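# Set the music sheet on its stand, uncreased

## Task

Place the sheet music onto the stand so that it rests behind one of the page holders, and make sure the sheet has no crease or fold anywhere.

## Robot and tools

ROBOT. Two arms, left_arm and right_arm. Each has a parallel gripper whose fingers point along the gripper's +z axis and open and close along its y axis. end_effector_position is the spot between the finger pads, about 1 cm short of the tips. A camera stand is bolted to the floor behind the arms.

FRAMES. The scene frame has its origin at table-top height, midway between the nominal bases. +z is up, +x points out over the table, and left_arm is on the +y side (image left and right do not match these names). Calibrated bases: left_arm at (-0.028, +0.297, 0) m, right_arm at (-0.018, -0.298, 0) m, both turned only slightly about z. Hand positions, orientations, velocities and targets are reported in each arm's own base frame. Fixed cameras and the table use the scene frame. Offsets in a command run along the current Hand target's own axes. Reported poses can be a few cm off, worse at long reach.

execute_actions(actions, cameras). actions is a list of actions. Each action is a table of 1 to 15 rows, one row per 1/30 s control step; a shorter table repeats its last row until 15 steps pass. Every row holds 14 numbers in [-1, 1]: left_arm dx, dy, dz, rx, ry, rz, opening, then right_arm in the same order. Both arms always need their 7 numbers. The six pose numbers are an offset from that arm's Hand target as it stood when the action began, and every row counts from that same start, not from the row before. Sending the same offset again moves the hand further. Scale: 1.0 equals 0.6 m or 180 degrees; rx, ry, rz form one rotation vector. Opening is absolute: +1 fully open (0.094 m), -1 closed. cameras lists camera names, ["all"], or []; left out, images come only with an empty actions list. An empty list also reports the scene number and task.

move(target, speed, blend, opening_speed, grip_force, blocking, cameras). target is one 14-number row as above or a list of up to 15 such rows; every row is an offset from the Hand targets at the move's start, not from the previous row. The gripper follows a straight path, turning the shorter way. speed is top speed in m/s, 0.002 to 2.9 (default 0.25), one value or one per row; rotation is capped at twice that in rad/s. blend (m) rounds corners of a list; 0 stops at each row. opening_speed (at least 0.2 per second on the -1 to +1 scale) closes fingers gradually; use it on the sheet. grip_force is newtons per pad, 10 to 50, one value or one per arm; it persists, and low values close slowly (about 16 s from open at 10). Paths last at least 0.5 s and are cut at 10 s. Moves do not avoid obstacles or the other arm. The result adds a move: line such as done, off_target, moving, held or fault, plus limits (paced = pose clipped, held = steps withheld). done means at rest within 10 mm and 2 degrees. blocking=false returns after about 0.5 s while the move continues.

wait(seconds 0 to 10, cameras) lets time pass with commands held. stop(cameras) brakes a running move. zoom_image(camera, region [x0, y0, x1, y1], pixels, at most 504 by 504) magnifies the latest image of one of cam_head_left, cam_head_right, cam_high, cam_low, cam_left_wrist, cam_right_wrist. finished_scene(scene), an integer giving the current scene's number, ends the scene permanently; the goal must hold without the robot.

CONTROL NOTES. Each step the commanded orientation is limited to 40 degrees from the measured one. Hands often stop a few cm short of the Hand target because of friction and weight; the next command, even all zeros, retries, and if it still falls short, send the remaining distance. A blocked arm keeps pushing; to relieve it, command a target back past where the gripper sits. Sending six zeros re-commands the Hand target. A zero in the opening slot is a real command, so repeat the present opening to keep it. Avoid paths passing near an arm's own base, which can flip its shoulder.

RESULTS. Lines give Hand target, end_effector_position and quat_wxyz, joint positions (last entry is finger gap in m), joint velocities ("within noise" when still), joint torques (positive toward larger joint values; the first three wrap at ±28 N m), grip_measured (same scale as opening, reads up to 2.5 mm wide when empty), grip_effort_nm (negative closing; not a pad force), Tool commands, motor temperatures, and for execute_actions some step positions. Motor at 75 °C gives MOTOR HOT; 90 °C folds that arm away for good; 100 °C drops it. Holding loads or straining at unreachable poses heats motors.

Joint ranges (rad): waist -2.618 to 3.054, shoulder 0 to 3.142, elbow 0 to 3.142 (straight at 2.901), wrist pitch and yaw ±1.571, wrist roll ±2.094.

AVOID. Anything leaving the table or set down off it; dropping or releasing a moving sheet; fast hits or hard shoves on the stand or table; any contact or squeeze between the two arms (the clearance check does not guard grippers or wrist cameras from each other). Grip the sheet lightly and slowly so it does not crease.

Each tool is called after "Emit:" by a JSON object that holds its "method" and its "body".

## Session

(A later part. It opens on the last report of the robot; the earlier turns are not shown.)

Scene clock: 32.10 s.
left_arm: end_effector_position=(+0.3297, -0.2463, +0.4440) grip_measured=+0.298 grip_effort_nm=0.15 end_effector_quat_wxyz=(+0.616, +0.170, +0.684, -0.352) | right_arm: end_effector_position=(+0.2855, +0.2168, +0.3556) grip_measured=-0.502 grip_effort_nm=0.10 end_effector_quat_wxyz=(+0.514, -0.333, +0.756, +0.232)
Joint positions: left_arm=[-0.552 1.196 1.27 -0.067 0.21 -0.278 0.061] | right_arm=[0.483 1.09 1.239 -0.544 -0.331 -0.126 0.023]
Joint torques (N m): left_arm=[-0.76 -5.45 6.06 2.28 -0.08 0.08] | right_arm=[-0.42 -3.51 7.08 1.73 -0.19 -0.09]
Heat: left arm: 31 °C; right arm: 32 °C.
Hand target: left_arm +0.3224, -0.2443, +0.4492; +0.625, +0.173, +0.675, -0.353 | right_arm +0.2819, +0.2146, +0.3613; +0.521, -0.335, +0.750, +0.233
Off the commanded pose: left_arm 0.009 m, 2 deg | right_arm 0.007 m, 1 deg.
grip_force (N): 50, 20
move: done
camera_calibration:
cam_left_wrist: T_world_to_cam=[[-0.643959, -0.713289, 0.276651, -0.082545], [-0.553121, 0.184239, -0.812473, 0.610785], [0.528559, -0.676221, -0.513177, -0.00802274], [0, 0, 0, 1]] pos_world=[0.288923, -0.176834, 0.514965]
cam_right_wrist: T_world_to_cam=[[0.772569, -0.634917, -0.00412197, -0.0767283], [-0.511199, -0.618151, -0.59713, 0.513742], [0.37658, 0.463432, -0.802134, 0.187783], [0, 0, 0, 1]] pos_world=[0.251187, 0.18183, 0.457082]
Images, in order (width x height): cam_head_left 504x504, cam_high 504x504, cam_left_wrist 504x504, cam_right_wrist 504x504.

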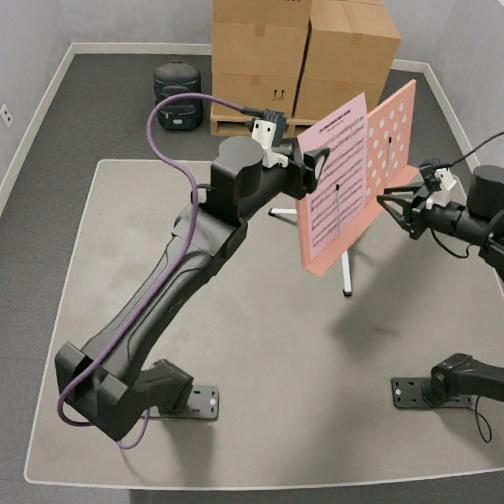

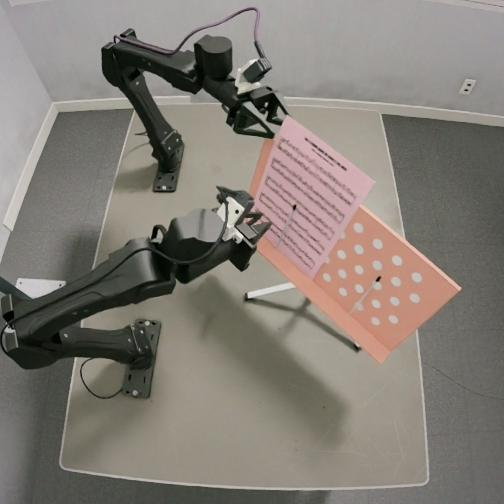

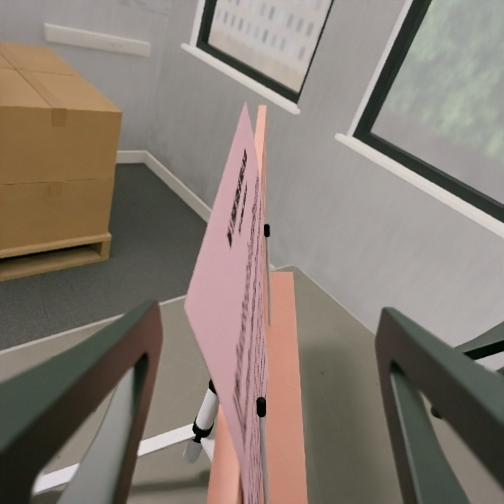

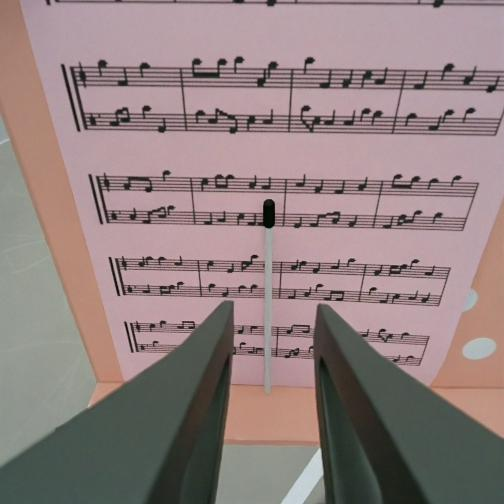

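Emit:
{"method": "move", "body": {"target": [-0.01,0,-0.2,0,0,0,0.3, 0,0,-0.03,0,0,0,-0.5], "speed": 0.12, "cameras": ["all"]}}

Emit:
{"method": "zoom_image", "body": {"camera": "cam_head_left", "region": [270, 80, 440, 290]}}

Emit:
{"method": "zoom_image", "body": {"camera": "cam_left_wrist", "region": [150, 60, 360, 504]}}

Emit:
{"method": "zoom_image", "body": {"camera": "cam_right_wrist", "region": [60, 260, 504, 504]}}

Scene clock: 34.10 s.
left_arm: end_effector_position=(+0.2351, -0.1606, +0.4610) grip_measured=+0.298 grip_effort_nm=0.15 end_effector_quat_wxyz=(+0.633, +0.175, +0.666, -0.354) | right_arm: end_effector_position=(+0.2753, +0.2045, +0.3568) grip_measured=-0.502 grip_effort_nm=0.11 end_effector_quat_wxyz=(+0.509, -0.333, +0.759, +0.232)
Joint positions: left_arm=[-0.336 0.783 1.143 -0.302 0.43 -0.278 0.061] | right_arm=[0.449 1.049 1.239 -0.602 -0.362 -0.14 0.023]
Joint torques (N m): left_arm=[0.68 -0.46 5.2 1.93 -0.02 0.02] | right_arm=[-0.44 -3.41 7.79 1.72 -0.21 -0.09]
Heat: left arm: 31 °C; right arm: 32 °C.
Hand target: left_arm +0.2368, -0.1601, +0.4514; +0.625, +0.173, +0.675, -0.353 | right_arm +0.2708, +0.2020, +0.3676; +0.521, -0.335, +0.750, +0.233
Off the commanded pose: left_arm 0.010 m, 1 deg | right_arm 0.012 m, 2 deg.
grip_force (N): 50, 20
move: off_target (right_arm)
camera_calibration:
cam_left_wrist: T_world_to_cam=[[-0.658927, -0.70746, 0.255568, -0.0727904], [-0.511875, 0.172766, -0.841508, 0.55835], [0.55118, -0.685311, -0.475972, 0.0847609], [0, 0, 0, 1]] pos_world=[0.191123, -0.0898727, 0.528802]
cam_right_wrist: T_world_to_cam=[[0.772439, -0.635017, -0.00956833, -0.0746414], [-0.51799, -0.621226, -0.588018, 0.500814], [0.367458, 0.459164, -0.808791, 0.204032], [0, 0, 0, 1]] pos_world=[0.242099, 0.170036, 0.458793]

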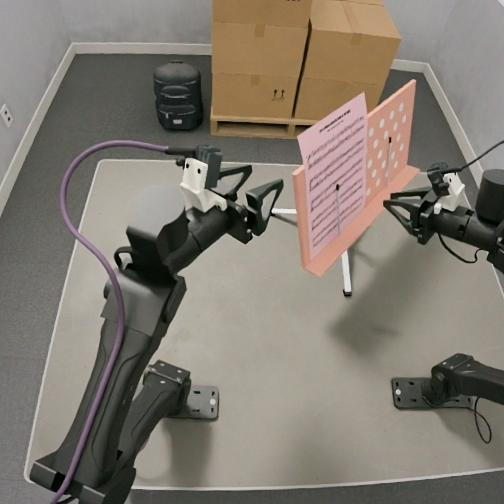

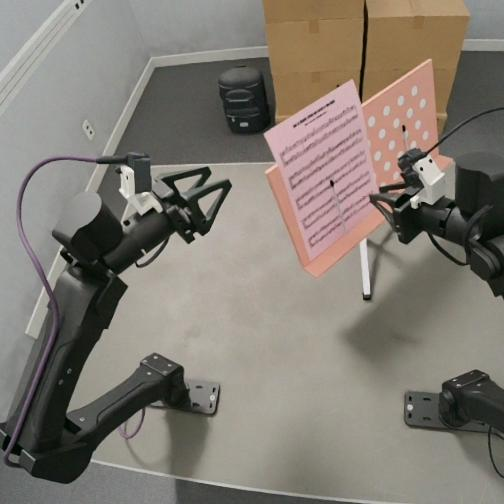

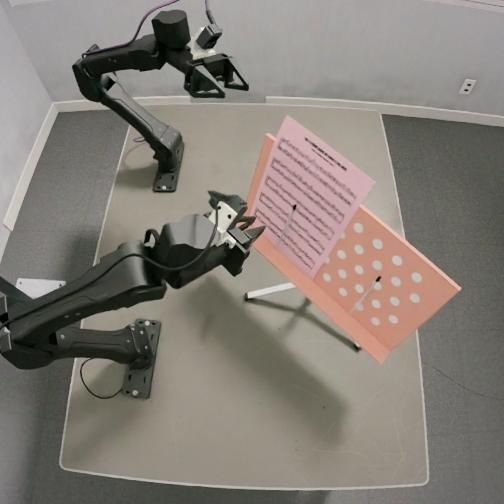

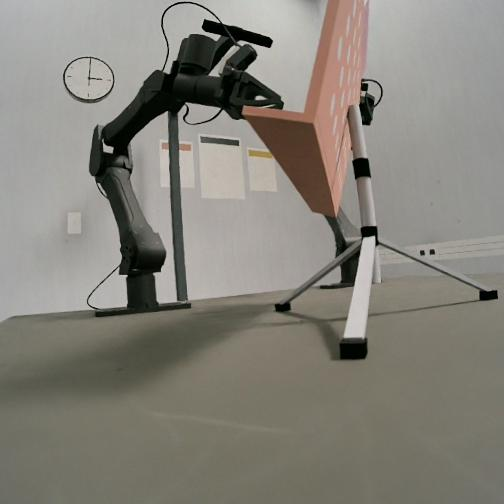

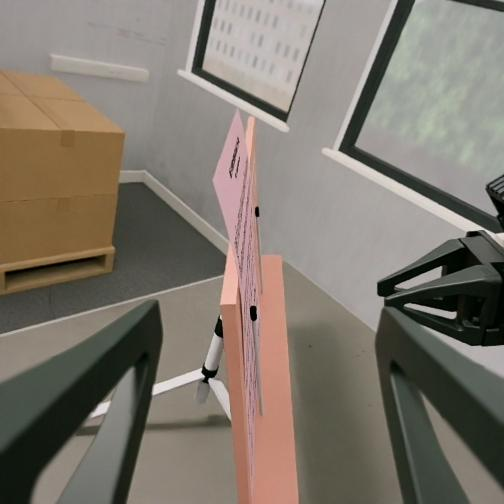

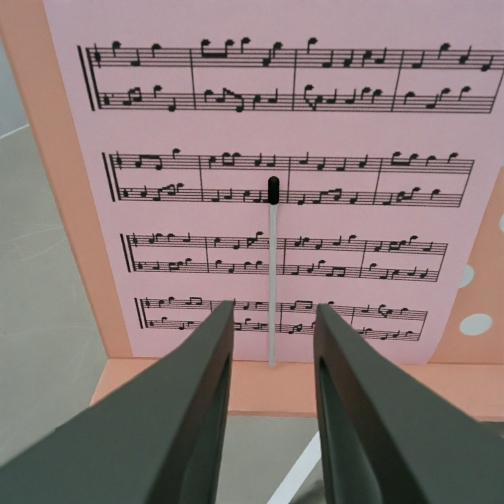

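Scaled by 2.400.

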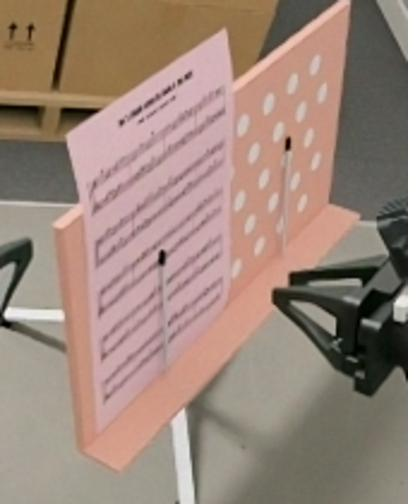

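Scaled by 1.135.

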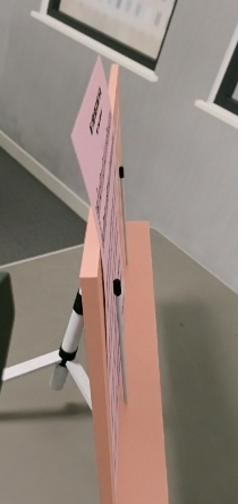

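Scaled by 1.135.

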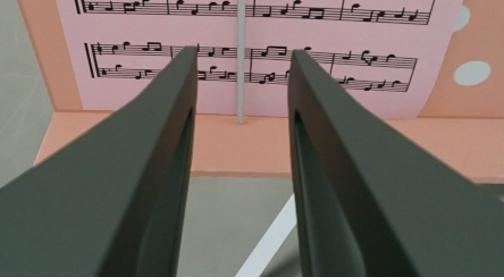

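Emit:
{"method": "finished_scene", "body": {"scene": 2}}

The scene is finished: the task was done.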